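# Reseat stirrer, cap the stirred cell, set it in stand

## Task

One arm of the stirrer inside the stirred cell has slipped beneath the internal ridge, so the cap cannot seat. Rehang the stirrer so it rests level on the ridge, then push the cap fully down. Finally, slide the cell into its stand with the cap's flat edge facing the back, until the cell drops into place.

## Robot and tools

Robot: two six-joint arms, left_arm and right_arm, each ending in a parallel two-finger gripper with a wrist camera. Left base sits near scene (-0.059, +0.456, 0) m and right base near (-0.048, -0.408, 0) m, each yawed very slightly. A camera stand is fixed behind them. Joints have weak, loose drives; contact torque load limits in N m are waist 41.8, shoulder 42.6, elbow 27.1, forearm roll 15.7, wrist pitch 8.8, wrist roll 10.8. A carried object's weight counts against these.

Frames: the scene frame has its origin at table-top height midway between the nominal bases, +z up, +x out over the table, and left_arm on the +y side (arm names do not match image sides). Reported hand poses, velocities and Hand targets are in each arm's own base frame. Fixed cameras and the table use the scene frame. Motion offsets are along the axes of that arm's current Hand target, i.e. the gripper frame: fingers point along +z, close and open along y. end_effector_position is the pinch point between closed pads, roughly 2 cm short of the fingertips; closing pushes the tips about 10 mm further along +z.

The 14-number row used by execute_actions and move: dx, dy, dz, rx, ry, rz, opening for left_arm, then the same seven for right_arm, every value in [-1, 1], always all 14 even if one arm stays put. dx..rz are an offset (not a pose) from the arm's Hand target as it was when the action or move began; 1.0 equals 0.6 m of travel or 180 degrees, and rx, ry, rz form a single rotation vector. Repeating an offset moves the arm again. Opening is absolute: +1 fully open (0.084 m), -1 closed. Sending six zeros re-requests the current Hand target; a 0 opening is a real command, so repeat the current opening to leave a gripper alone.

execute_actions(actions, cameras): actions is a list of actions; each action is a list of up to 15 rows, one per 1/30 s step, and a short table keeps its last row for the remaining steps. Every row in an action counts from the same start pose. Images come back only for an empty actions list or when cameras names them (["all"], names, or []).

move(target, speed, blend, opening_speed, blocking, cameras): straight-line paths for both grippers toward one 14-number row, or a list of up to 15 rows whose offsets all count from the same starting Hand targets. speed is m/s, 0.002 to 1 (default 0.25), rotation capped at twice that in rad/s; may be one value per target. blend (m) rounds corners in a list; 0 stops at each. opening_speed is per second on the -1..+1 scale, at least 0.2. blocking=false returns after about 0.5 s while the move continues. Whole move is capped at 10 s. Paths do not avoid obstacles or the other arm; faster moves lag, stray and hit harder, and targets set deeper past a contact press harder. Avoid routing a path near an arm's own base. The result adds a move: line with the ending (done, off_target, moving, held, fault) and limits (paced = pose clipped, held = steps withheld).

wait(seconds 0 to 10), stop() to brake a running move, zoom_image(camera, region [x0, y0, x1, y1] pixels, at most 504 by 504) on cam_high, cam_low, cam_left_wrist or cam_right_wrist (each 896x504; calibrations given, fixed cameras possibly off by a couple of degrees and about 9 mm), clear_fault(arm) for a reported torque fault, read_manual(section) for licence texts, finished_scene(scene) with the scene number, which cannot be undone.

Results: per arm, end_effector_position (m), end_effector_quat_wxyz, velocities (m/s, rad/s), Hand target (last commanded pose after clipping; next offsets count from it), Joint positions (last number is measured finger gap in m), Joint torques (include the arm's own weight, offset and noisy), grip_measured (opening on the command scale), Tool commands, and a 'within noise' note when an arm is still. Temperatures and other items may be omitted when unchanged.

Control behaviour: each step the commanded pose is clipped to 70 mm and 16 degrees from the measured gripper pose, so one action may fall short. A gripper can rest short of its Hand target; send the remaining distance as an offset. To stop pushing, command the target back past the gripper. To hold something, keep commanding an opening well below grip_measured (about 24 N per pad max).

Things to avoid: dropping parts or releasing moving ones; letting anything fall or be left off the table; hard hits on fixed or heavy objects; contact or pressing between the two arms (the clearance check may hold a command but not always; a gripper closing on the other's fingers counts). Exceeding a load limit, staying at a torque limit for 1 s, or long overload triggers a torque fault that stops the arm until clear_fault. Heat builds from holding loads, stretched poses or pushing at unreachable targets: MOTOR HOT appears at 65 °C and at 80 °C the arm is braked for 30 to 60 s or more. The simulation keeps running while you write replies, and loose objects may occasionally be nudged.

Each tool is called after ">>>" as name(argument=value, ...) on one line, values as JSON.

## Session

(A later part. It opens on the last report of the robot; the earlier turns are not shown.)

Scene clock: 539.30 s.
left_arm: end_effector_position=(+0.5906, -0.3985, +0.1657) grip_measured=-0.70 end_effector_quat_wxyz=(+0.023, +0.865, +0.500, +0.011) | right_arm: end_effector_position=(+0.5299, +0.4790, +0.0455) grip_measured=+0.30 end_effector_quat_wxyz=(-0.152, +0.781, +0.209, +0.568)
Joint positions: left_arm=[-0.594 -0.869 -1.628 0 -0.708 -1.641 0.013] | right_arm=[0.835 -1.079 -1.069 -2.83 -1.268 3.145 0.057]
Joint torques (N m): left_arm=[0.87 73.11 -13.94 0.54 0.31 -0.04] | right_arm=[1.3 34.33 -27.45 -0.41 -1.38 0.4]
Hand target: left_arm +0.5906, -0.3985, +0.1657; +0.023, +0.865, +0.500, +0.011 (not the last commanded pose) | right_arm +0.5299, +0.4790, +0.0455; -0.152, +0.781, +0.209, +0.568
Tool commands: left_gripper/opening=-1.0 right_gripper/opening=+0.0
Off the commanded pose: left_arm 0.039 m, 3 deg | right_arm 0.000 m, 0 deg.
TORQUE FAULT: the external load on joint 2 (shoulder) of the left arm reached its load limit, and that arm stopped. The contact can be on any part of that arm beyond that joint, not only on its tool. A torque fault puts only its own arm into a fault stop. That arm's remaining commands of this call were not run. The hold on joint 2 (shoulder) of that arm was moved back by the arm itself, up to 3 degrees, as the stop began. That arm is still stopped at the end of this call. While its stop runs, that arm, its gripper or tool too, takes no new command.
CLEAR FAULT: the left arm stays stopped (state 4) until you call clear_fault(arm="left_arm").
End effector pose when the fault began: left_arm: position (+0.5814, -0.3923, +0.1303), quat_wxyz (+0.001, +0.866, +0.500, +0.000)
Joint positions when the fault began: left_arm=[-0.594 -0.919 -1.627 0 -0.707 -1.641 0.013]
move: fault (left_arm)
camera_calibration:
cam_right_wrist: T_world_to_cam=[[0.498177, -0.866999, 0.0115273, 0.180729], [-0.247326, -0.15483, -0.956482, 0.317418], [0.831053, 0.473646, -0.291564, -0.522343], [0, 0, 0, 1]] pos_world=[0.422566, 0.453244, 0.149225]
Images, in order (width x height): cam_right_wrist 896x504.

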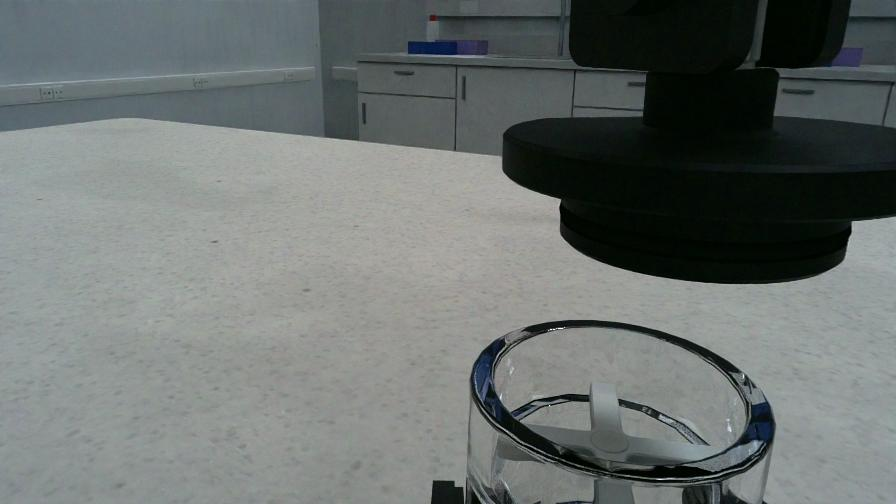

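>>> clear_fault(arm="left_arm")

>>> move(target=[0,0,0,0,0,0,-1,0,0,0,0,0,0,0])

Scene clock: 543.53 s.
left_arm: end_effector_position=(+0.5906, -0.3985, +0.1657) grip_measured=-0.70 end_effector_quat_wxyz=(+0.023, +0.865, +0.500, +0.011) | right_arm: end_effector_position=(+0.5299, +0.4790, +0.0455) grip_measured=+0.30 end_effector_quat_wxyz=(-0.152, +0.781, +0.209, +0.568)
Joint positions: left_arm=[-0.594 -0.869 -1.628 0 -0.708 -1.641 0.013] | right_arm=[0.835 -1.079 -1.069 -2.83 -1.268 3.145 0.057]
Joint torques (N m): left_arm=[0.44 72.9 -14.43 0.56 0.25 0.01] | right_arm=[1.26 35.29 -11.14 1.26 -1.41 0.47]
Hand target: left_arm +0.5906, -0.3985, +0.1657; +0.023, +0.865, +0.500, +0.011 (not the last commanded pose) | right_arm +0.5299, +0.4790, +0.0455; -0.152, +0.781, +0.209, +0.568
Tool commands: left_gripper/opening=-1.0 right_gripper/opening=+0.0
Off the commanded pose: left_arm 0.039 m, 3 deg | right_arm 0.000 m, 0 deg.
TORQUE FAULT, CONTINUED: the left arm's stop, for the torque fault of joint 2 (shoulder) that an earlier result reported, is over. The call counts as one of the actions that you can send in this scene. The hold on joint 2 (shoulder) of that arm was moved back by the arm itself, up to 3 degrees, as the stop began. That arm's target is now where it stood when the stop ended, not its last command. That arm keeps its grip as last carried out and accepts commands again: back off and push less far.
CLEAR FAULT: your call cleared the left arm's torque fault. If a joint's load stays at its limit, that arm stops again at once.

Scene clock: 544.03 s.
left_arm: end_effector_position=(+0.5906, -0.3985, +0.1657) grip_measured=-0.70 end_effector_quat_wxyz=(+0.023, +0.865, +0.500, +0.011) | right_arm: end_effector_position=(+0.5299, +0.4790, +0.0455) grip_measured=+0.30 end_effector_quat_wxyz=(-0.152, +0.781, +0.209, +0.568)
Joint positions: left_arm=[-0.594 -0.869 -1.628 0 -0.708 -1.641 0.013] | right_arm=[0.835 -1.079 -1.069 -2.83 -1.268 3.145 0.057]
Joint torques (N m): left_arm=[-0.06 47.84 -19.74 0.63 0.07 0.06] | right_arm=[-0.43 35.54 -9.8 1.18 -1.33 0.5]
Hand target: left_arm +0.5906, -0.3985, +0.1657; +0.023, +0.865, +0.500, +0.011 | right_arm +0.5299, +0.4790, +0.0455; -0.152, +0.781, +0.209, +0.568
Off the commanded pose: left_arm 0.000 m, 0 deg | right_arm 0.000 m, 0 deg.
move: done

>>> move(target=[0.0013,-0.0215,0.0415,0.0162,0.0013,0,-1,0,0,0,0,0,0,0], speed=0.04, cameras=["cam_right_wrist"])

>>> zoom_image(camera="cam_right_wrist", region=[460, 360, 800, 504])

Scene clock: 550.93 s.
left_arm: end_effector_position=(+0.5808, -0.3921, +0.1402) grip_measured=-0.70 end_effector_quat_wxyz=(+0.000, +0.866, +0.500, +0.000) | right_arm: end_effector_position=(+0.5299, +0.4790, +0.0455) grip_measured=+0.30 end_effector_quat_wxyz=(-0.152, +0.781, +0.209, +0.568)
Joint positions: left_arm=[-0.594 -0.904 -1.627 0 -0.722 -1.642 0.013] | right_arm=[0.835 -1.079 -1.069 -2.83 -1.268 3.145 0.057]
Joint torques (N m): left_arm=[-11.42 23.61 -12.41 3.35 -1.4 -0.91] | right_arm=[1.25 35.52 -0.35 1.31 -1.49 0.41]
Hand target: left_arm +0.5809, -0.3921, +0.1402; +0.000, +0.866, +0.500, +0.000 | right_arm +0.5299, +0.4790, +0.0455; -0.152, +0.781, +0.209, +0.568
Off the commanded pose: left_arm 0.000 m, 0 deg | right_arm 0.000 m, 0 deg.
move: done
camera_calibration:
cam_right_wrist: T_world_to_cam=[[0.498199, -0.866985, 0.0116097, 0.180701], [-0.247282, -0.154905, -0.956481, 0.317434], [0.831053, 0.473647, -0.291564, -0.522343], [0, 0, 0, 1]] pos_world=[0.422566, 0.453244, 0.149225]
Images, in order (width x height): cam_right_wrist 896x504.

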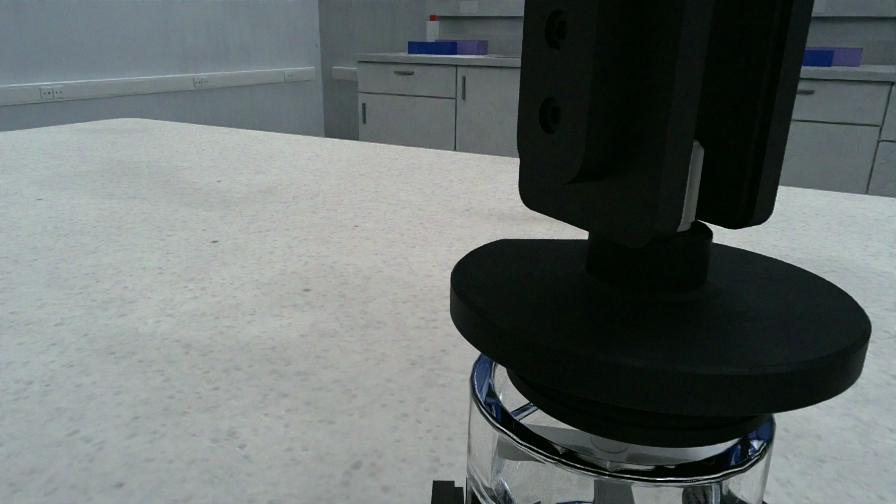

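Scaled by 1.482.

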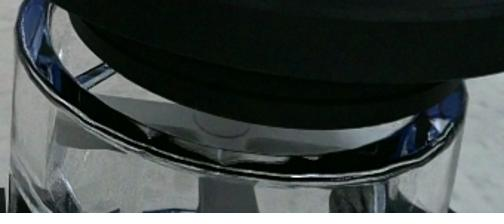

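>>> move(target=[-0.0024,-0.0061,0.002,0,0,0,-1,0,0,0,0,0,0,0], speed=0.02, cameras=["cam_right_wrist"])

>>> zoom_image(camera="cam_right_wrist", region=[460, 360, 800, 504])

Scene clock: 565.87 s.
left_arm: end_effector_position=(+0.5770, -0.3915, +0.1389) grip_measured=-0.70 end_effector_quat_wxyz=(+0.000, +0.866, +0.500, +0.000) | right_arm: end_effector_position=(+0.5299, +0.4790, +0.0455) grip_measured=+0.30 end_effector_quat_wxyz=(-0.152, +0.781, +0.209, +0.568)
Joint positions: left_arm=[-0.596 -0.898 -1.611 0 -0.714 -1.645 0.013] | right_arm=[0.835 -1.079 -1.069 -2.83 -1.268 3.145 0.057]
Joint torques (N m): left_arm=[-11.63 76.5 -8.3 3.28 1.71 -0.96] | right_arm=[1.65 34.17 -0.33 1.34 -1.44 0.48]
Hand target: left_arm +0.5770, -0.3916, +0.1390; +0.000, +0.866, +0.500, +0.000 | right_arm +0.5299, +0.4790, +0.0455; -0.152, +0.781, +0.209, +0.568
Off the commanded pose: left_arm 0.000 m, 0 deg | right_arm 0.000 m, 0 deg.
move: done
camera_calibration:
cam_right_wrist: T_world_to_cam=[[0.498199, -0.866985, 0.0116097, 0.180701], [-0.247282, -0.154905, -0.956481, 0.317434], [0.831053, 0.473647, -0.291564, -0.522343], [0, 0, 0, 1]] pos_world=[0.422566, 0.453244, 0.149225]
Images, in order (width x height): cam_right_wrist 896x504.

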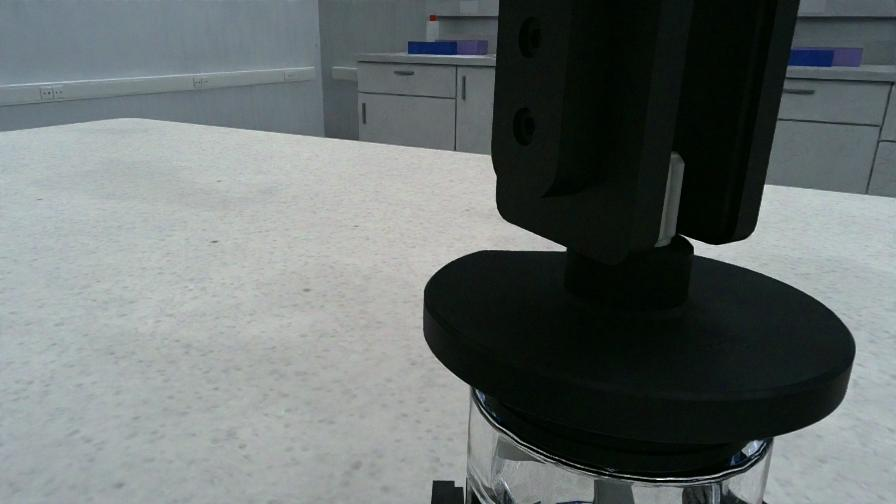

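Scaled by 1.482.

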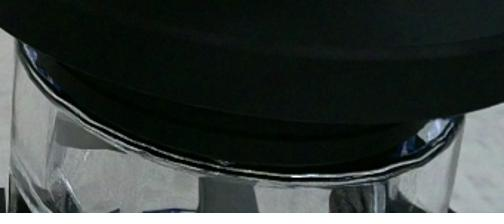

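>>> move(target=[[0.0018,0.0018,0,0,0,0,-1,0,0,0,0,0,0,0],[0.0018,0.0018,0.0067,0,0,0,-1,0,0,0,0,0,0,0]], speed=0.01, cameras=["cam_right_wrist"])

>>> zoom_image(camera="cam_right_wrist", region=[460, 360, 800, 504])

Scene clock: 572.27 s.
left_arm: end_effector_position=(+0.5786, -0.3912, +0.1351) grip_measured=-0.70 end_effector_quat_wxyz=(+0.000, +0.866, +0.500, +0.000) | right_arm: end_effector_position=(+0.5299, +0.4790, +0.0455) grip_measured=+0.30 end_effector_quat_wxyz=(-0.152, +0.781, +0.209, +0.568)
Joint positions: left_arm=[-0.595 -0.905 -1.615 0 -0.71 -1.643 0.013] | right_arm=[0.835 -1.079 -1.069 -2.83 -1.268 3.145 0.057]
Joint torques (N m): left_arm=[9.31 23.01 -15.39 3.62 1.61 0.87] | right_arm=[3.05 35.39 -0.64 1.02 -1.45 0.41]
Hand target: left_arm +0.5784, -0.3912, +0.1350; +0.000, +0.866, +0.500, +0.000 | right_arm +0.5299, +0.4790, +0.0455; -0.152, +0.781, +0.209, +0.568
Off the commanded pose: left_arm 0.000 m, 0 deg | right_arm 0.000 m, 0 deg.
move: done
camera_calibration:
cam_right_wrist: T_world_to_cam=[[0.498199, -0.866985, 0.0116097, 0.180701], [-0.247282, -0.154905, -0.956481, 0.317434], [0.831053, 0.473647, -0.291564, -0.522343], [0, 0, 0, 1]] pos_world=[0.422566, 0.453244, 0.149225]
Images, in order (width x height): cam_right_wrist 896x504.

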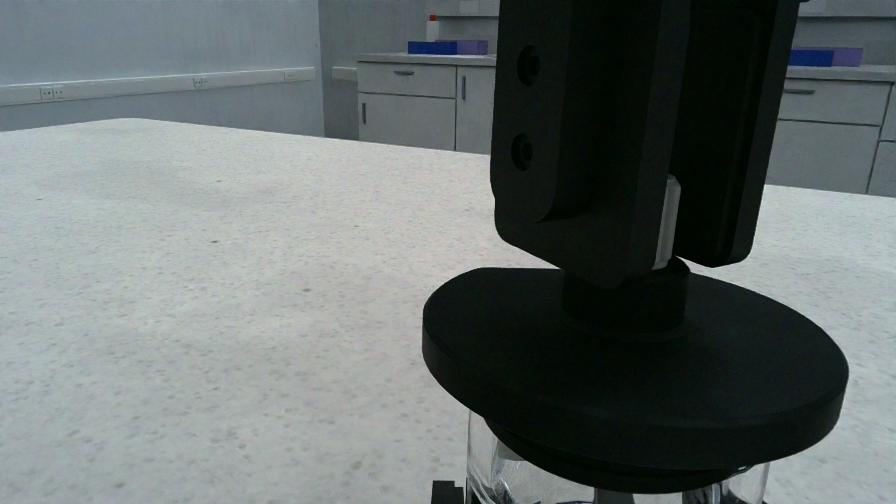

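Scaled by 1.482.

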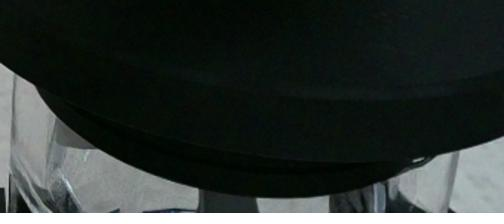

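>>> move(target=[[0,0,-0.0067,0,0,0,-1,0,0,0,0,0,0,0],[0.0065,0.0037,-0.0067,0,0,0,-1,0,0,0,0,0,0,0]], speed=0.02, cameras=["cam_right_wrist"])

>>> zoom_image(camera="cam_right_wrist", region=[460, 360, 800, 504])

Scene clock: 580.70 s.
left_arm: end_effector_position=(+0.5823, -0.3889, +0.1391) grip_measured=-0.70 end_effector_quat_wxyz=(+0.000, +0.866, +0.500, +0.000) | right_arm: end_effector_position=(+0.5299, +0.4790, +0.0455) grip_measured=+0.30 end_effector_quat_wxyz=(-0.152, +0.781, +0.209, +0.568)
Joint positions: left_arm=[-0.589 -0.904 -1.624 0 -0.719 -1.637 0.013] | right_arm=[0.835 -1.079 -1.069 -2.83 -1.268 3.145 0.057]
Joint torques (N m): left_arm=[8.88 22.89 -32.51 2.84 -1.43 0.93] | right_arm=[0.89 35.29 -0.37 1.16 -1.41 0.47]
Hand target: left_arm +0.5823, -0.3889, +0.1390; +0.000, +0.866, +0.500, +0.000 | right_arm +0.5299, +0.4790, +0.0455; -0.152, +0.781, +0.209, +0.568
Off the commanded pose: left_arm 0.000 m, 0 deg | right_arm 0.000 m, 0 deg.
move: done
camera_calibration:
cam_right_wrist: T_world_to_cam=[[0.498199, -0.866985, 0.0116097, 0.180701], [-0.247282, -0.154905, -0.956481, 0.317434], [0.831053, 0.473647, -0.291564, -0.522343], [0, 0, 0, 1]] pos_world=[0.422566, 0.453244, 0.149225]
Images, in order (width x height): cam_right_wrist 896x504.

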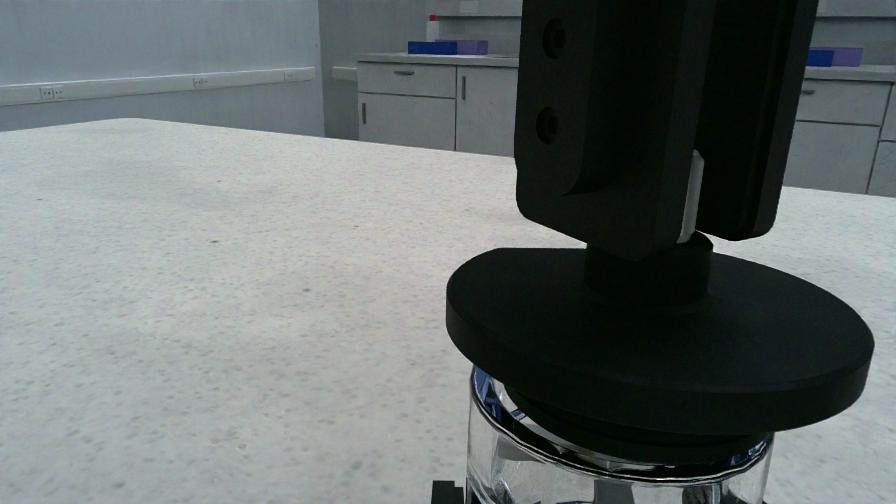

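Scaled by 1.482.

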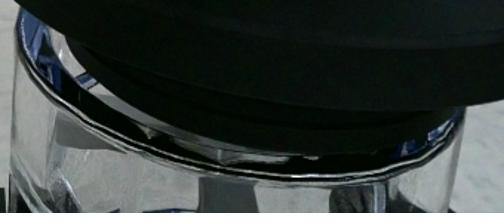

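>>> move(target=[0.0022,-0.0039,0,0,0,0,-1,0,0,0,0,0,0,0], speed=0.02, cameras=["cam_right_wrist"])

>>> zoom_image(camera="cam_right_wrist", region=[460, 360, 800, 504])

Scene clock: 590.53 s.
left_arm: end_effector_position=(+0.5809, -0.3866, +0.1389) grip_measured=-0.70 end_effector_quat_wxyz=(+0.000, +0.866, +0.500, +0.000) | right_arm: end_effector_position=(+0.5299, +0.4790, +0.0455) grip_measured=+0.30 end_effector_quat_wxyz=(-0.152, +0.781, +0.209, +0.568)
Joint positions: left_arm=[-0.587 -0.899 -1.614 0 -0.715 -1.636 0.013] | right_arm=[0.835 -1.079 -1.069 -2.83 -1.268 3.145 0.057]
Joint torques (N m): left_arm=[9.45 75.07 -7.22 0.75 1.66 0.96] | right_arm=[2.35 35.81 -0.4 1.02 -1.46 0.4]
Hand target: left_arm +0.5809, -0.3866, +0.1390; +0.000, +0.866, +0.500, +0.000 | right_arm +0.5299, +0.4790, +0.0455; -0.152, +0.781, +0.209, +0.568
Off the commanded pose: left_arm 0.000 m, 0 deg | right_arm 0.000 m, 0 deg.
move: done
camera_calibration:
cam_right_wrist: T_world_to_cam=[[0.498199, -0.866985, 0.0116097, 0.180701], [-0.247282, -0.154905, -0.956481, 0.317434], [0.831053, 0.473647, -0.291564, -0.522343], [0, 0, 0, 1]] pos_world=[0.422566, 0.453244, 0.149225]
Images, in order (width x height): cam_right_wrist 896x504.

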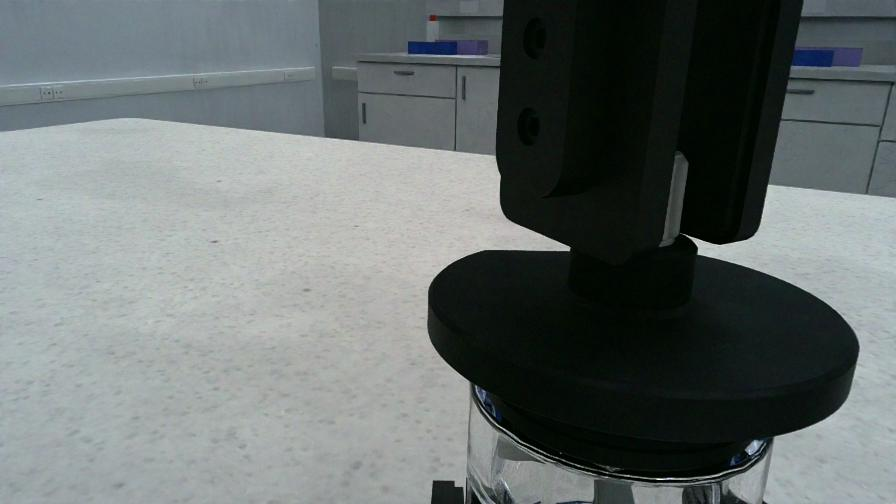

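Scaled by 1.482.

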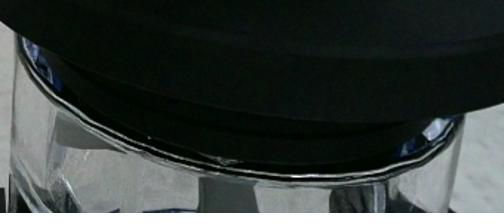

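>>> move(target=[0.0034,0.0019,0,0,0,0,-1,0,0,0,0,0,0,0], speed=0.02, cameras=["cam_right_wrist"])

>>> zoom_image(camera="cam_right_wrist", region=[460, 360, 800, 504])

Scene clock: 596.10 s.
left_arm: end_effector_position=(+0.5829, -0.3854, +0.1390) grip_measured=-0.70 end_effector_quat_wxyz=(+0.000, +0.866, +0.500, +0.000) | right_arm: end_effector_position=(+0.5299, +0.4790, +0.0455) grip_measured=+0.30 end_effector_quat_wxyz=(-0.152, +0.781, +0.209, +0.568)
Joint positions: left_arm=[-0.584 -0.901 -1.618 0 -0.716 -1.633 0.013] | right_arm=[0.835 -1.079 -1.069 -2.83 -1.268 3.145 0.057]
Joint torques (N m): left_arm=[8.66 22.8 -32.63 -0.48 -1.48 1.29] | right_arm=[2.63 35.61 -0.18 1.55 -1.34 0.48]
Hand target: left_arm +0.5829, -0.3854, +0.1390; +0.000, +0.866, +0.500, +0.000 | right_arm +0.5299, +0.4790, +0.0455; -0.152, +0.781, +0.209, +0.568
Off the commanded pose: left_arm 0.000 m, 0 deg | right_arm 0.000 m, 0 deg.
move: done
camera_calibration:
cam_right_wrist: T_world_to_cam=[[0.498199, -0.866985, 0.0116097, 0.180701], [-0.247282, -0.154905, -0.956481, 0.317434], [0.831053, 0.473647, -0.291564, -0.522343], [0, 0, 0, 1]] pos_world=[0.422566, 0.453244, 0.149225]
Images, in order (width x height): cam_right_wrist 896x504.

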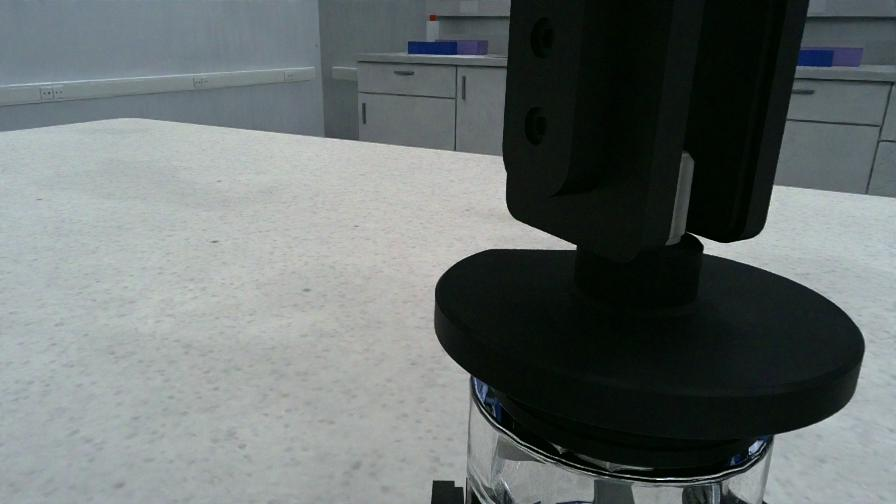

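Scaled by 1.482.

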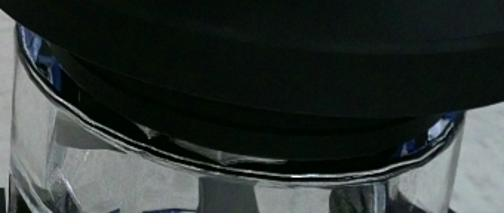

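>>> move(target=[0,0,0.0058,0,0,0,-1,0,0,0,0,0,0,0], speed=0.01, cameras=["cam_right_wrist"])

>>> zoom_image(camera="cam_right_wrist", region=[460, 360, 800, 504])

Scene clock: 599.90 s.
left_arm: end_effector_position=(+0.5831, -0.3855, +0.1357) grip_measured=-0.70 end_effector_quat_wxyz=(+0.000, +0.866, +0.500, +0.000) | right_arm: end_effector_position=(+0.5299, +0.4790, +0.0455) grip_measured=+0.30 end_effector_quat_wxyz=(-0.152, +0.781, +0.209, +0.568)
Joint positions: left_arm=[-0.584 -0.906 -1.618 0 -0.711 -1.633 0.013] | right_arm=[0.835 -1.079 -1.069 -2.83 -1.268 3.145 0.057]
Joint torques (N m): left_arm=[8.89 23.49 -9.02 -1.36 1.66 1.36] | right_arm=[3.18 35.2 -0.83 1.37 -1.47 0.41]
Hand target: left_arm +0.5829, -0.3854, +0.1355; +0.000, +0.866, +0.500, +0.000 | right_arm +0.5299, +0.4790, +0.0455; -0.152, +0.781, +0.209, +0.568
Off the commanded pose: left_arm 0.000 m, 0 deg | right_arm 0.000 m, 0 deg.
move: done
camera_calibration:
cam_right_wrist: T_world_to_cam=[[0.498199, -0.866985, 0.0116097, 0.180701], [-0.247282, -0.154905, -0.956481, 0.317434], [0.831053, 0.473647, -0.291564, -0.522343], [0, 0, 0, 1]] pos_world=[0.422566, 0.453244, 0.149225]
Images, in order (width x height): cam_right_wrist 896x504.

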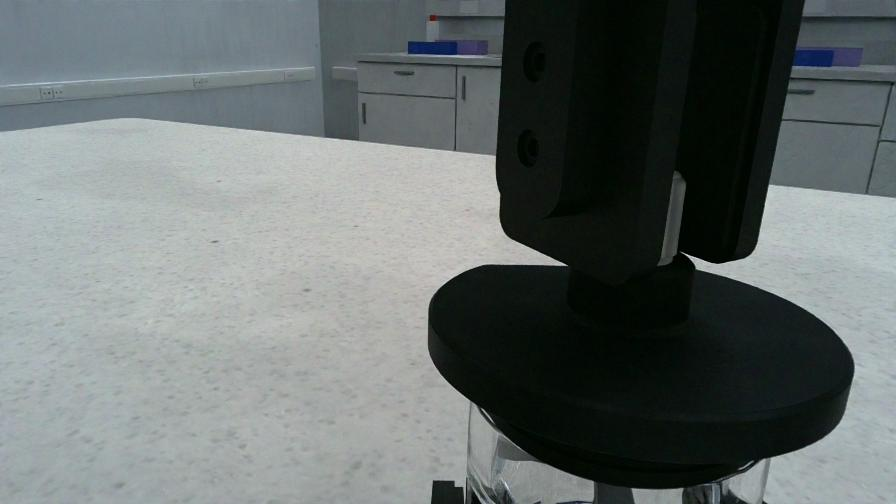

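Scaled by 1.482.

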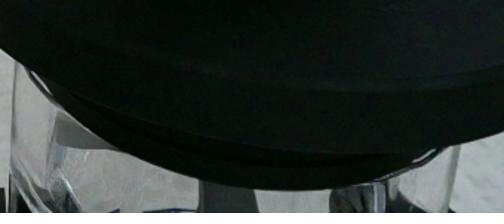

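>>> move(target=[[0,0,-0.0058,0,0,0,-1,0,0,0,0,0,0,0],[0.0058,0.0033,-0.0068,0,0,0,-1,0,0,0,0,0,0,0]], speed=0.02, cameras=["cam_right_wrist"])

>>> zoom_image(camera="cam_right_wrist", region=[460, 360, 800, 504])

Scene clock: 610.13 s.
left_arm: end_effector_position=(+0.5864, -0.3834, +0.1397) grip_measured=-0.70 end_effector_quat_wxyz=(+0.000, +0.866, +0.500, +0.000) | right_arm: end_effector_position=(+0.5299, +0.4790, +0.0455) grip_measured=+0.30 end_effector_quat_wxyz=(-0.152, +0.781, +0.209, +0.568)
Joint positions: left_arm=[-0.579 -0.904 -1.626 0 -0.721 -1.627 0.013] | right_arm=[0.835 -1.079 -1.069 -2.83 -1.268 3.145 0.057]
Joint torques (N m): left_arm=[11.12 22.76 -32.76 -0.74 -1.43 1.26] | right_arm=[3.24 36.31 -0.26 1.42 -1.43 0.46]
Hand target: left_arm +0.5864, -0.3834, +0.1396; +0.000, +0.866, +0.500, +0.000 | right_arm +0.5299, +0.4790, +0.0455; -0.152, +0.781, +0.209, +0.568
Off the commanded pose: left_arm 0.000 m, 0 deg | right_arm 0.000 m, 0 deg.
move: done
camera_calibration:
cam_right_wrist: T_world_to_cam=[[0.498199, -0.866985, 0.0116097, 0.180701], [-0.247282, -0.154905, -0.956481, 0.317434], [0.831053, 0.473647, -0.291564, -0.522343], [0, 0, 0, 1]] pos_world=[0.422566, 0.453244, 0.149225]
Images, in order (width x height): cam_right_wrist 896x504.

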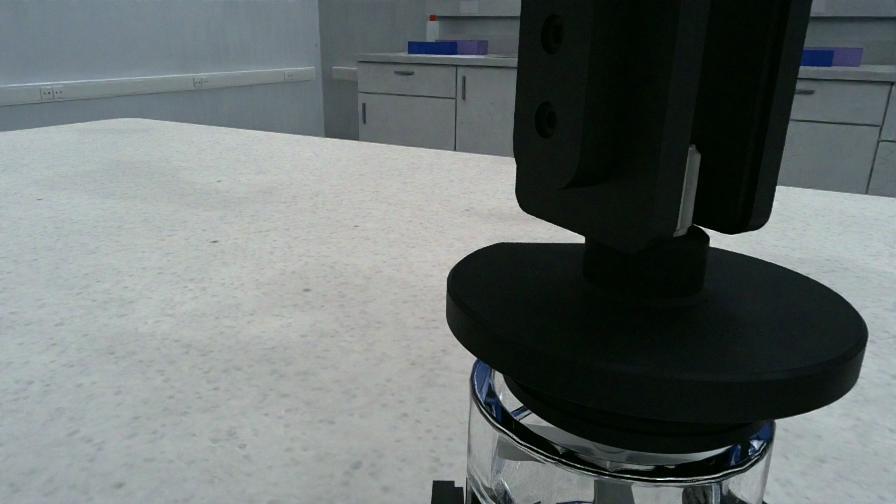

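Scaled by 1.482.

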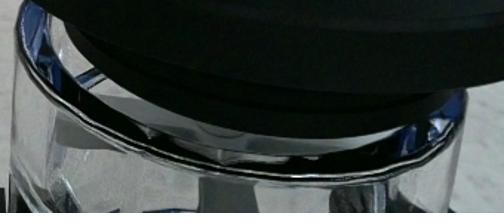

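>>> move(target=[0.0016,-0.0029,0,0,0,0,-1,0,0,0,0,0,0,0], speed=0.02, cameras=["cam_right_wrist"])

>>> zoom_image(camera="cam_right_wrist", region=[460, 360, 800, 504])

Scene clock: 614.23 s.
left_arm: end_effector_position=(+0.5854, -0.3816, +0.1395) grip_measured=-0.70 end_effector_quat_wxyz=(+0.000, +0.866, +0.500, +0.000) | right_arm: end_effector_position=(+0.5299, +0.4790, +0.0455) grip_measured=+0.30 end_effector_quat_wxyz=(-0.152, +0.781, +0.209, +0.568)
Joint positions: left_arm=[-0.578 -0.9 -1.618 0 -0.717 -1.626 0.013] | right_arm=[0.835 -1.079 -1.069 -2.83 -1.268 3.145 0.057]
Joint torques (N m): left_arm=[11.57 75.93 -8.15 -1.49 1.71 1.3] | right_arm=[4.07 35.92 -0.11 1.13 -1.47 0.43]
Hand target: left_arm +0.5854, -0.3816, +0.1396; +0.000, +0.866, +0.500, +0.000 | right_arm +0.5299, +0.4790, +0.0455; -0.152, +0.781, +0.209, +0.568
Off the commanded pose: left_arm 0.000 m, 0 deg | right_arm 0.000 m, 0 deg.
move: done
camera_calibration:
cam_right_wrist: T_world_to_cam=[[0.498199, -0.866985, 0.0116097, 0.180701], [-0.247282, -0.154905, -0.956481, 0.317434], [0.831053, 0.473647, -0.291564, -0.522343], [0, 0, 0, 1]] pos_world=[0.422566, 0.453244, 0.149225]
Images, in order (width x height): cam_right_wrist 896x504.

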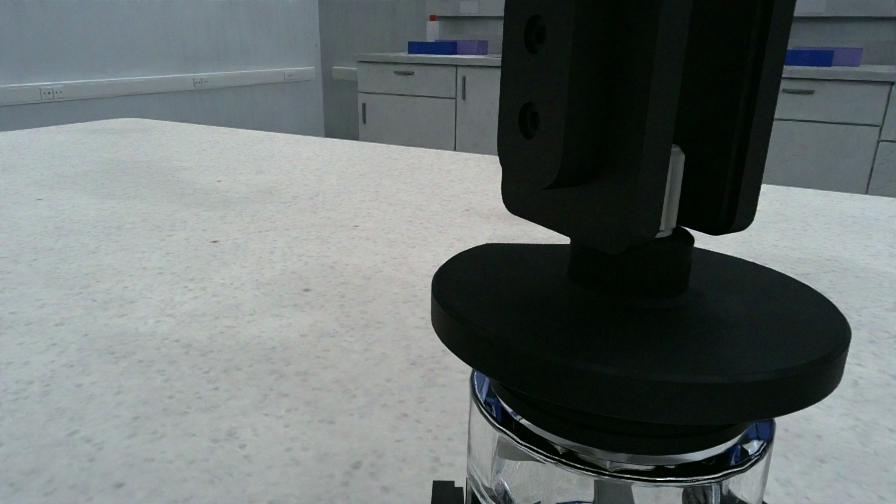

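Scaled by 1.482.

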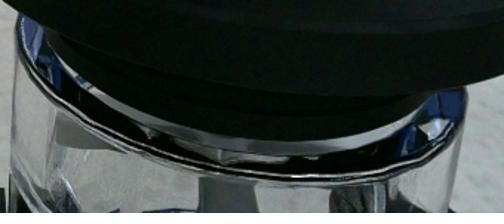

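>>> move(target=[0.0005,0.0003,0.0083,0,0,0,-1,0,0,0,0,0,0,0], speed=0.01, cameras=["cam_right_wrist"])

>>> zoom_image(camera="cam_right_wrist", region=[460, 360, 800, 504])

Scene clock: 620.27 s.
left_arm: end_effector_position=(+0.5856, -0.3814, +0.1346) grip_measured=-0.70 end_effector_quat_wxyz=(+0.000, +0.866, +0.500, +0.000) | right_arm: end_effector_position=(+0.5299, +0.4790, +0.0455) grip_measured=+0.30 end_effector_quat_wxyz=(-0.152, +0.781, +0.209, +0.568)
Joint positions: left_arm=[-0.577 -0.907 -1.618 0 -0.71 -1.626 0.013] | right_arm=[0.835 -1.079 -1.069 -2.83 -1.268 3.145 0.057]
Joint torques (N m): left_arm=[12.25 20.8 -17.71 -1.21 1.52 1.19] | right_arm=[4.79 35.67 -0.65 1.3 -1.48 0.5]
Hand target: left_arm +0.5857, -0.3815, +0.1346; +0.000, +0.866, +0.500, +0.000 | right_arm +0.5299, +0.4790, +0.0455; -0.152, +0.781, +0.209, +0.568
Off the commanded pose: left_arm 0.000 m, 0 deg | right_arm 0.000 m, 0 deg.
move: done
camera_calibration:
cam_right_wrist: T_world_to_cam=[[0.498199, -0.866985, 0.0116097, 0.180701], [-0.247282, -0.154905, -0.956481, 0.317434], [0.831053, 0.473647, -0.291564, -0.522343], [0, 0, 0, 1]] pos_world=[0.422566, 0.453244, 0.149225]
Images, in order (width x height): cam_right_wrist 896x504.

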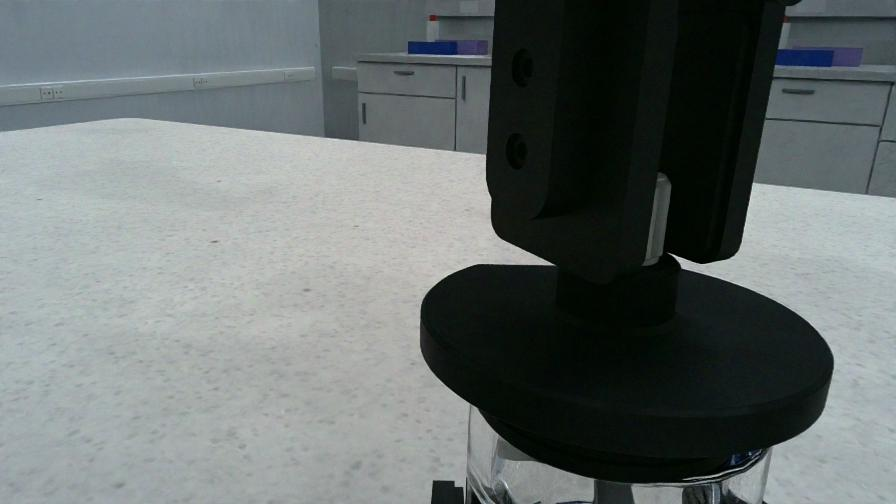

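Scaled by 1.482.

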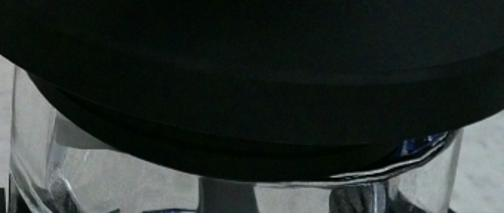

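>>> move(target=[[0,0,-0.0033,0,0,0,-1,0,0,0,0,0,0,0],[-0.0018,0.0031,-0.0033,0,0,0,-1,0,0,0,0,0,0,0],[-0.0018,0.0031,0,0,0,0,-1,0,0,0,0,0,0,0]], speed=0.01, cameras=["cam_right_wrist"])

>>> zoom_image(camera="cam_right_wrist", region=[460, 360, 800, 504])

Scene clock: 626.37 s.
left_arm: end_effector_position=(+0.5868, -0.3833, +0.1347) grip_measured=-0.70 end_effector_quat_wxyz=(+0.000, +0.866, +0.500, +0.000) | right_arm: end_effector_position=(+0.5299, +0.4790, +0.0455) grip_measured=+0.30 end_effector_quat_wxyz=(-0.152, +0.781, +0.209, +0.568)
Joint positions: left_arm=[-0.579 -0.912 -1.626 0 -0.714 -1.627 0.013] | right_arm=[0.835 -1.079 -1.069 -2.83 -1.268 3.145 0.057]
Joint torques (N m): left_arm=[-7.17 23.92 -28.62 -0.89 1.69 -0.94] | right_arm=[4.34 35.83 -0.61 1.01 -1.47 0.45]
Hand target: left_arm +0.5867, -0.3833, +0.1346; +0.000, +0.866, +0.500, +0.000 | right_arm +0.5299, +0.4790, +0.0455; -0.152, +0.781, +0.209, +0.568
Off the commanded pose: left_arm 0.000 m, 0 deg | right_arm 0.000 m, 0 deg.
move: done
camera_calibration:
cam_right_wrist: T_world_to_cam=[[0.498199, -0.866985, 0.0116097, 0.180701], [-0.247282, -0.154905, -0.956481, 0.317434], [0.831053, 0.473647, -0.291564, -0.522343], [0, 0, 0, 1]] pos_world=[0.422566, 0.453244, 0.149225]
Images, in order (width x height): cam_right_wrist 896x504.

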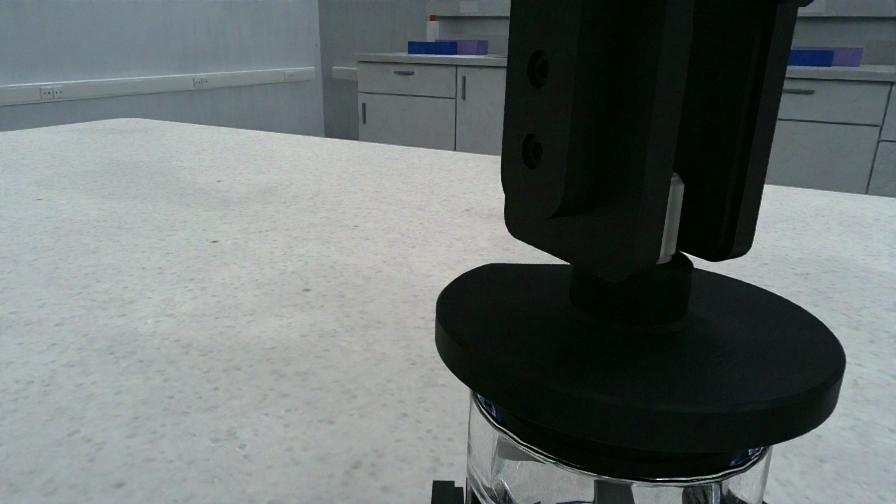

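Scaled by 1.482.

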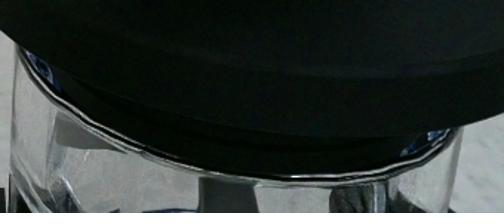

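>>> move(target=[0,0,0.0058,0,0,0,-1,0,0,0,0,0,0,0], speed=0.01, cameras=["cam_right_wrist"])

>>> zoom_image(camera="cam_right_wrist", region=[460, 360, 800, 504])

Scene clock: 629.93 s.
left_arm: end_effector_position=(+0.5870, -0.3835, +0.1321) grip_measured=-0.70 end_effector_quat_wxyz=(+0.001, +0.866, +0.500, +0.000) | right_arm: end_effector_position=(+0.5299, +0.4790, +0.0455) grip_measured=+0.30 end_effector_quat_wxyz=(-0.152, +0.781, +0.209, +0.568)
Joint positions: left_arm=[-0.579 -0.915 -1.626 0 -0.709 -1.627 0.013] | right_arm=[0.835 -1.079 -1.069 -2.83 -1.268 3.145 0.057]
Joint torques (N m): left_arm=[-7.73 8.42 -1.97 -0.77 1.62 -0.98] | right_arm=[6.64 36.79 -0.57 1.35 -1.4 0.41]
Hand target: left_arm +0.5868, -0.3833, +0.1311; +0.000, +0.866, +0.500, +0.000 | right_arm +0.5299, +0.4790, +0.0455; -0.152, +0.781, +0.209, +0.568
Off the commanded pose: left_arm 0.001 m, 0 deg | right_arm 0.000 m, 0 deg.
move: done
camera_calibration:
cam_right_wrist: T_world_to_cam=[[0.498199, -0.866985, 0.0116097, 0.180701], [-0.247282, -0.154905, -0.956481, 0.317434], [0.831053, 0.473647, -0.291564, -0.522343], [0, 0, 0, 1]] pos_world=[0.422566, 0.453244, 0.149225]
Images, in order (width x height): cam_right_wrist 896x504.

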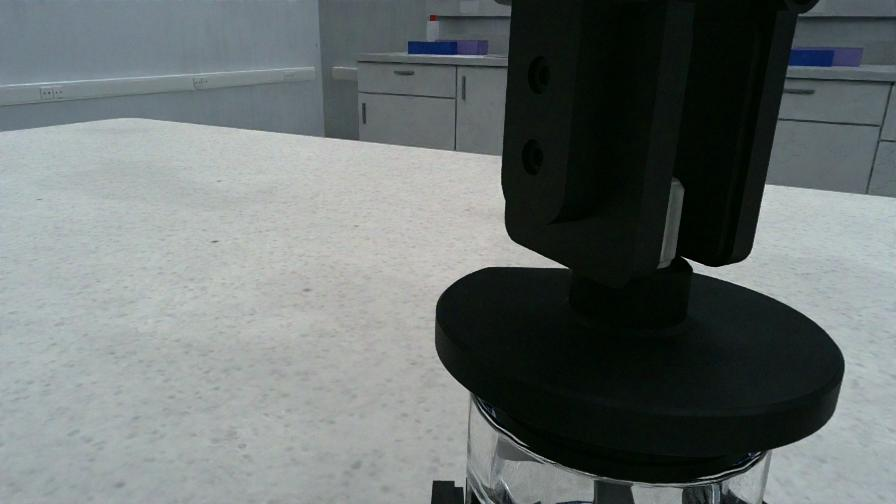

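Scaled by 1.482.

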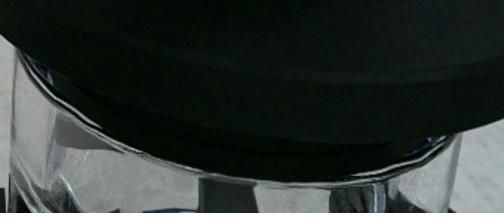

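>>> move(target=[0.0014,0.0008,-0.0005,0,0,0,-1,0,0,0,0,0,0,0], speed=0.01)

>>> move(target=[0.0014,0.0008,0,0,0,0,-1,0,0,0,0,0,0,0], speed=0.01, cameras=["cam_right_wrist"])

>>> zoom_image(camera="cam_right_wrist", region=[460, 360, 800, 504])

Scene clock: 637.03 s.
left_arm: end_effector_position=(+0.5878, -0.3830, +0.1323) grip_measured=-0.70 end_effector_quat_wxyz=(+0.001, +0.866, +0.500, +0.000) | right_arm: end_effector_position=(+0.5299, +0.4790, +0.0455) grip_measured=+0.30 end_effector_quat_wxyz=(-0.152, +0.781, +0.209, +0.568)
Joint positions: left_arm=[-0.578 -0.916 -1.628 0 -0.71 -1.626 0.013] | right_arm=[0.835 -1.079 -1.069 -2.83 -1.268 3.145 0.057]
Joint torques (N m): left_arm=[8.06 9.93 -18.19 -0.04 -1.42 0.96] | right_arm=[5.66 37.33 -0.87 0.67 -1.53 0.44]
Hand target: left_arm +0.5876, -0.3829, +0.1314; +0.000, +0.866, +0.500, +0.000 | right_arm +0.5299, +0.4790, +0.0455; -0.152, +0.781, +0.209, +0.568
Off the commanded pose: left_arm 0.001 m, 0 deg | right_arm 0.000 m, 0 deg.
move: done

Scene clock: 637.73 s.
left_arm: end_effector_position=(+0.5886, -0.3825, +0.1323) grip_measured=-0.70 end_effector_quat_wxyz=(+0.001, +0.866, +0.500, +0.000) | right_arm: end_effector_position=(+0.5299, +0.4790, +0.0455) grip_measured=+0.30 end_effector_quat_wxyz=(-0.152, +0.781, +0.209, +0.568)
Joint positions: left_arm=[-0.576 -0.917 -1.63 0 -0.711 -1.625 0.013] | right_arm=[0.835 -1.079 -1.069 -2.83 -1.268 3.145 0.057]
Joint torques (N m): left_arm=[13.58 9.38 -18.64 -0.1 -1.31 1.22] | right_arm=[5.95 37.24 -0.74 1.16 -1.46 0.5]
Hand target: left_arm +0.5884, -0.3824, +0.1314; +0.000, +0.866, +0.500, +0.000 | right_arm +0.5299, +0.4790, +0.0455; -0.152, +0.781, +0.209, +0.568
Off the commanded pose: left_arm 0.001 m, 0 deg | right_arm 0.000 m, 0 deg.
move: done
camera_calibration:
cam_right_wrist: T_world_to_cam=[[0.498199, -0.866985, 0.0116097, 0.180701], [-0.247282, -0.154905, -0.956481, 0.317434], [0.831053, 0.473647, -0.291564, -0.522343], [0, 0, 0, 1]] pos_world=[0.422566, 0.453244, 0.149225]
Images, in order (width x height): cam_right_wrist 896x504.

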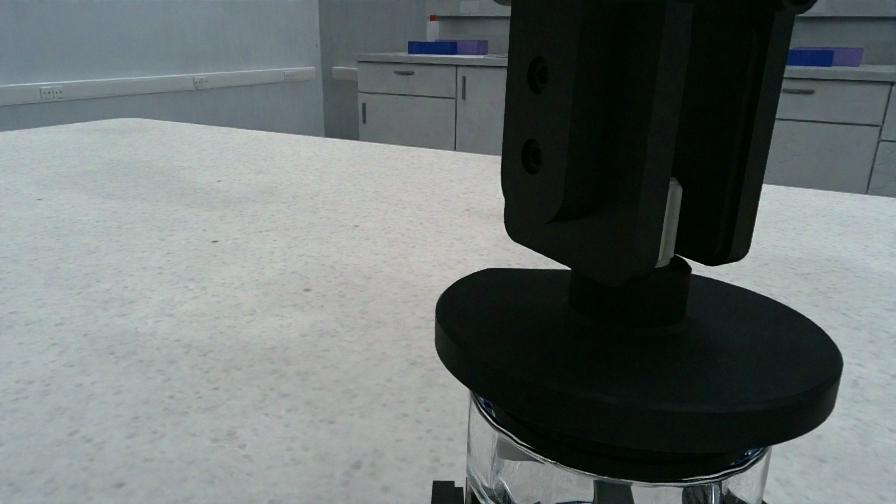

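Scaled by 1.482.

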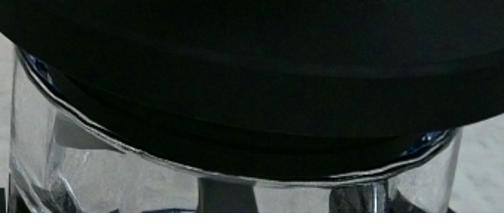

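>>> move(target=[0.0013,0.0007,0,0,0,0,-1,0,0,0,0,0,0,0], speed=0.01, cameras=["cam_right_wrist","cam_left_wrist"])

Scene clock: 664.17 s.
left_arm: end_effector_position=(+0.5894, -0.3821, +0.1323) grip_measured=-0.70 end_effector_quat_wxyz=(+0.001, +0.866, +0.500, +0.000) | right_arm: end_effector_position=(+0.5299, +0.4790, +0.0455) grip_measured=+0.30 end_effector_quat_wxyz=(-0.152, +0.781, +0.209, +0.568)
Joint positions: left_arm=[-0.575 -0.918 -1.631 0 -0.712 -1.624 0.013] | right_arm=[0.835 -1.079 -1.069 -2.83 -1.268 3.145 0.057]
Joint torques (N m): left_arm=[15.18 10.72 -19.26 0.43 -1.08 1.27] | right_arm=[5.44 37.12 -1.32 0.94 -1.56 0.44]
Hand target: left_arm +0.5892, -0.3819, +0.1314; +0.000, +0.866, +0.500, +0.000 | right_arm +0.5299, +0.4790, +0.0455; -0.152, +0.781, +0.209, +0.568
Off the commanded pose: left_arm 0.001 m, 0 deg | right_arm 0.000 m, 0 deg.
move: done
camera_calibration:
cam_left_wrist: T_world_to_cam=[[0.865984, -0.500021, -0.00706093, -0.669214], [-0.499956, -0.866001, 0.00929189, 0.0277465], [-0.0107609, -0.00451648, -0.999932, 0.271279], [0, 0, 0, 1]] pos_world=[0.59632, -0.309368, 0.266278]
cam_right_wrist: T_world_to_cam=[[0.498199, -0.866985, 0.0116097, 0.180701], [-0.247282, -0.154905, -0.956481, 0.317434], [0.831053, 0.473647, -0.291564, -0.522343], [0, 0, 0, 1]] pos_world=[0.422566, 0.453244, 0.149225]
Images, in order (width x height): cam_left_wrist 896x504, cam_right_wrist 896x504.

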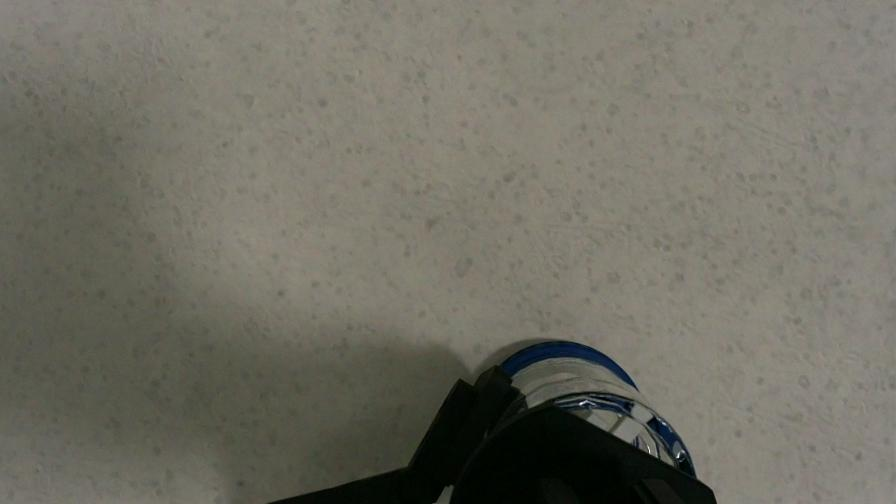

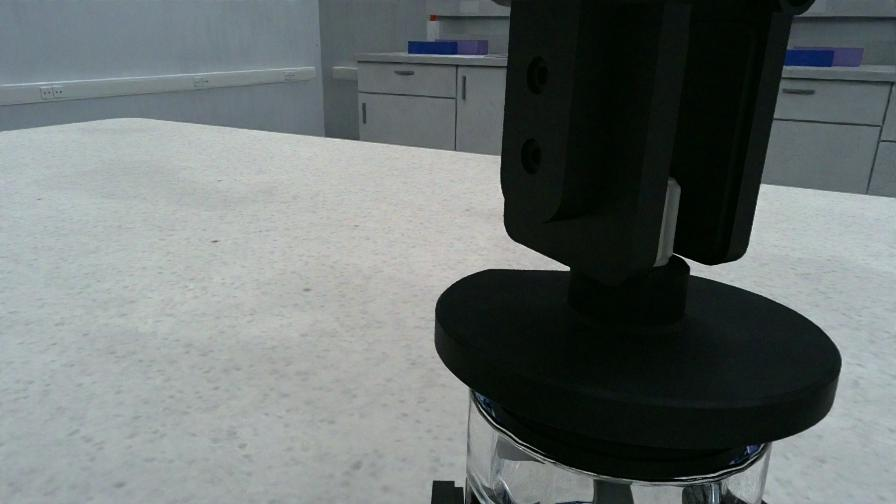

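>>> zoom_image(camera="cam_right_wrist", region=[420, 370, 860, 504])

Scaled by 1.145.

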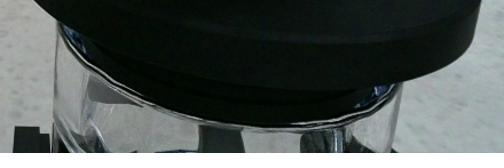

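>>> move(target=[[0.0021,0.0,0,0,0,0,-1,0,0,0,0,0,0,0],[0.0021,0.0,0.0015,0,0,0,-1,0,0,0,0,0,0,0],[0.0036,0.0008,0.0015,0,0,0,-1,0,0,0,0,0,0,0],[0.0036,0.0008,0.003,0,0,0,-1,0,0,0,0,0,0,0]], speed=0.01, cameras=["cam_right_wrist"])

Scene clock: 672.63 s.
left_arm: end_effector_position=(+0.5910, -0.3805, +0.1310) grip_measured=-0.70 end_effector_quat_wxyz=(+0.001, +0.866, +0.500, +0.001) | right_arm: end_effector_position=(+0.5299, +0.4790, +0.0455) grip_measured=+0.30 end_effector_quat_wxyz=(-0.152, +0.781, +0.209, +0.568)
Joint positions: left_arm=[-0.572 -0.921 -1.633 0 -0.71 -1.62 0.013] | right_arm=[0.835 -1.079 -1.069 -2.83 -1.268 3.145 0.057]
Joint torques (N m): left_arm=[17.43 2.83 -13.33 0.4 4.84 1.45] | right_arm=[6.3 37.55 -2.1 1.09 -1.56 0.35]
Hand target: left_arm +0.5907, -0.3803, +0.1296; +0.000, +0.866, +0.500, +0.000 | right_arm +0.5299, +0.4790, +0.0455; -0.152, +0.781, +0.209, +0.568
Off the commanded pose: left_arm 0.001 m, 0 deg | right_arm 0.000 m, 0 deg.
move: done
camera_calibration:
cam_right_wrist: T_world_to_cam=[[0.498199, -0.866985, 0.0116097, 0.180701], [-0.247282, -0.154905, -0.956481, 0.317434], [0.831053, 0.473647, -0.291564, -0.522343], [0, 0, 0, 1]] pos_world=[0.422566, 0.453244, 0.149225]
Images, in order (width x height): cam_right_wrist 896x504.

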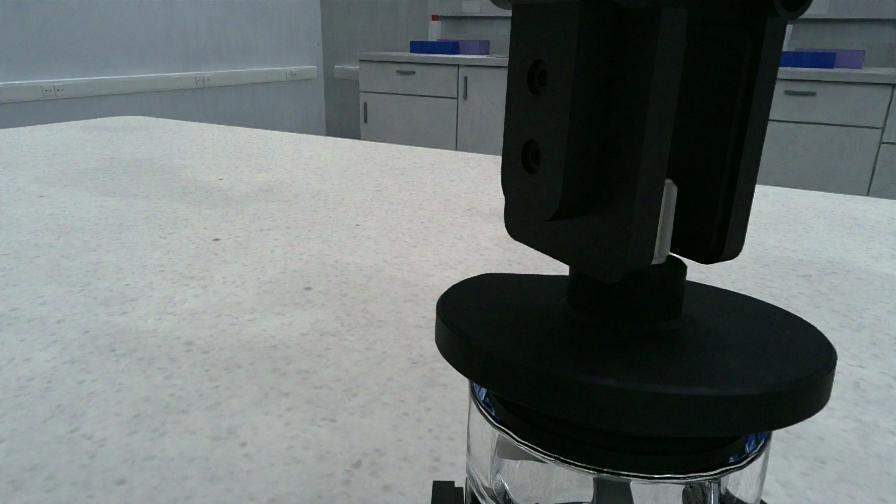

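>>> move(target=[[0,0.0,0.0025,0,0,0,-1,0,0,0,0,0,0,0]], speed=0.01, cameras=["cam_right_wrist"])

>>> zoom_image(camera="cam_right_wrist", region=[420, 370, 860, 504])

Scene clock: 677.80 s.
left_arm: end_effector_position=(+0.5912, -0.3806, +0.1300) grip_measured=-0.70 end_effector_quat_wxyz=(+0.001, +0.866, +0.500, +0.001) | right_arm: end_effector_position=(+0.5299, +0.4790, +0.0455) grip_measured=+0.30 end_effector_quat_wxyz=(-0.152, +0.781, +0.209, +0.568)
Joint positions: left_arm=[-0.572 -0.922 -1.633 0 -0.708 -1.62 0.013] | right_arm=[0.835 -1.079 -1.069 -2.83 -1.268 3.145 0.057]
Joint torques (N m): left_arm=[13.38 -4.49 2.18 -0.16 6.25 1.35] | right_arm=[7 38.59 -2.13 1.49 -1.47 0.31]
Hand target: left_arm +0.5907, -0.3803, +0.1281; +0.000, +0.866, +0.500, +0.000 | right_arm +0.5299, +0.4790, +0.0455; -0.152, +0.781, +0.209, +0.568
Off the commanded pose: left_arm 0.002 m, 0 deg | right_arm 0.000 m, 0 deg.
move: done
camera_calibration:
cam_right_wrist: T_world_to_cam=[[0.498199, -0.866985, 0.0116097, 0.180701], [-0.247282, -0.154905, -0.956481, 0.317434], [0.831053, 0.473647, -0.291564, -0.522343], [0, 0, 0, 1]] pos_world=[0.422566, 0.453244, 0.149225]
Images, in order (width x height): cam_right_wrist 896x504.

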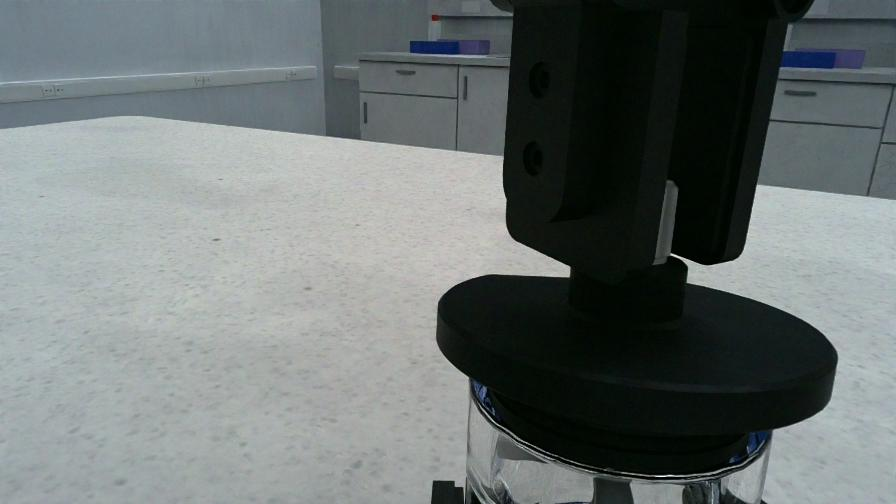

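Scaled by 1.145.

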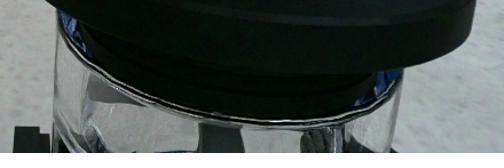

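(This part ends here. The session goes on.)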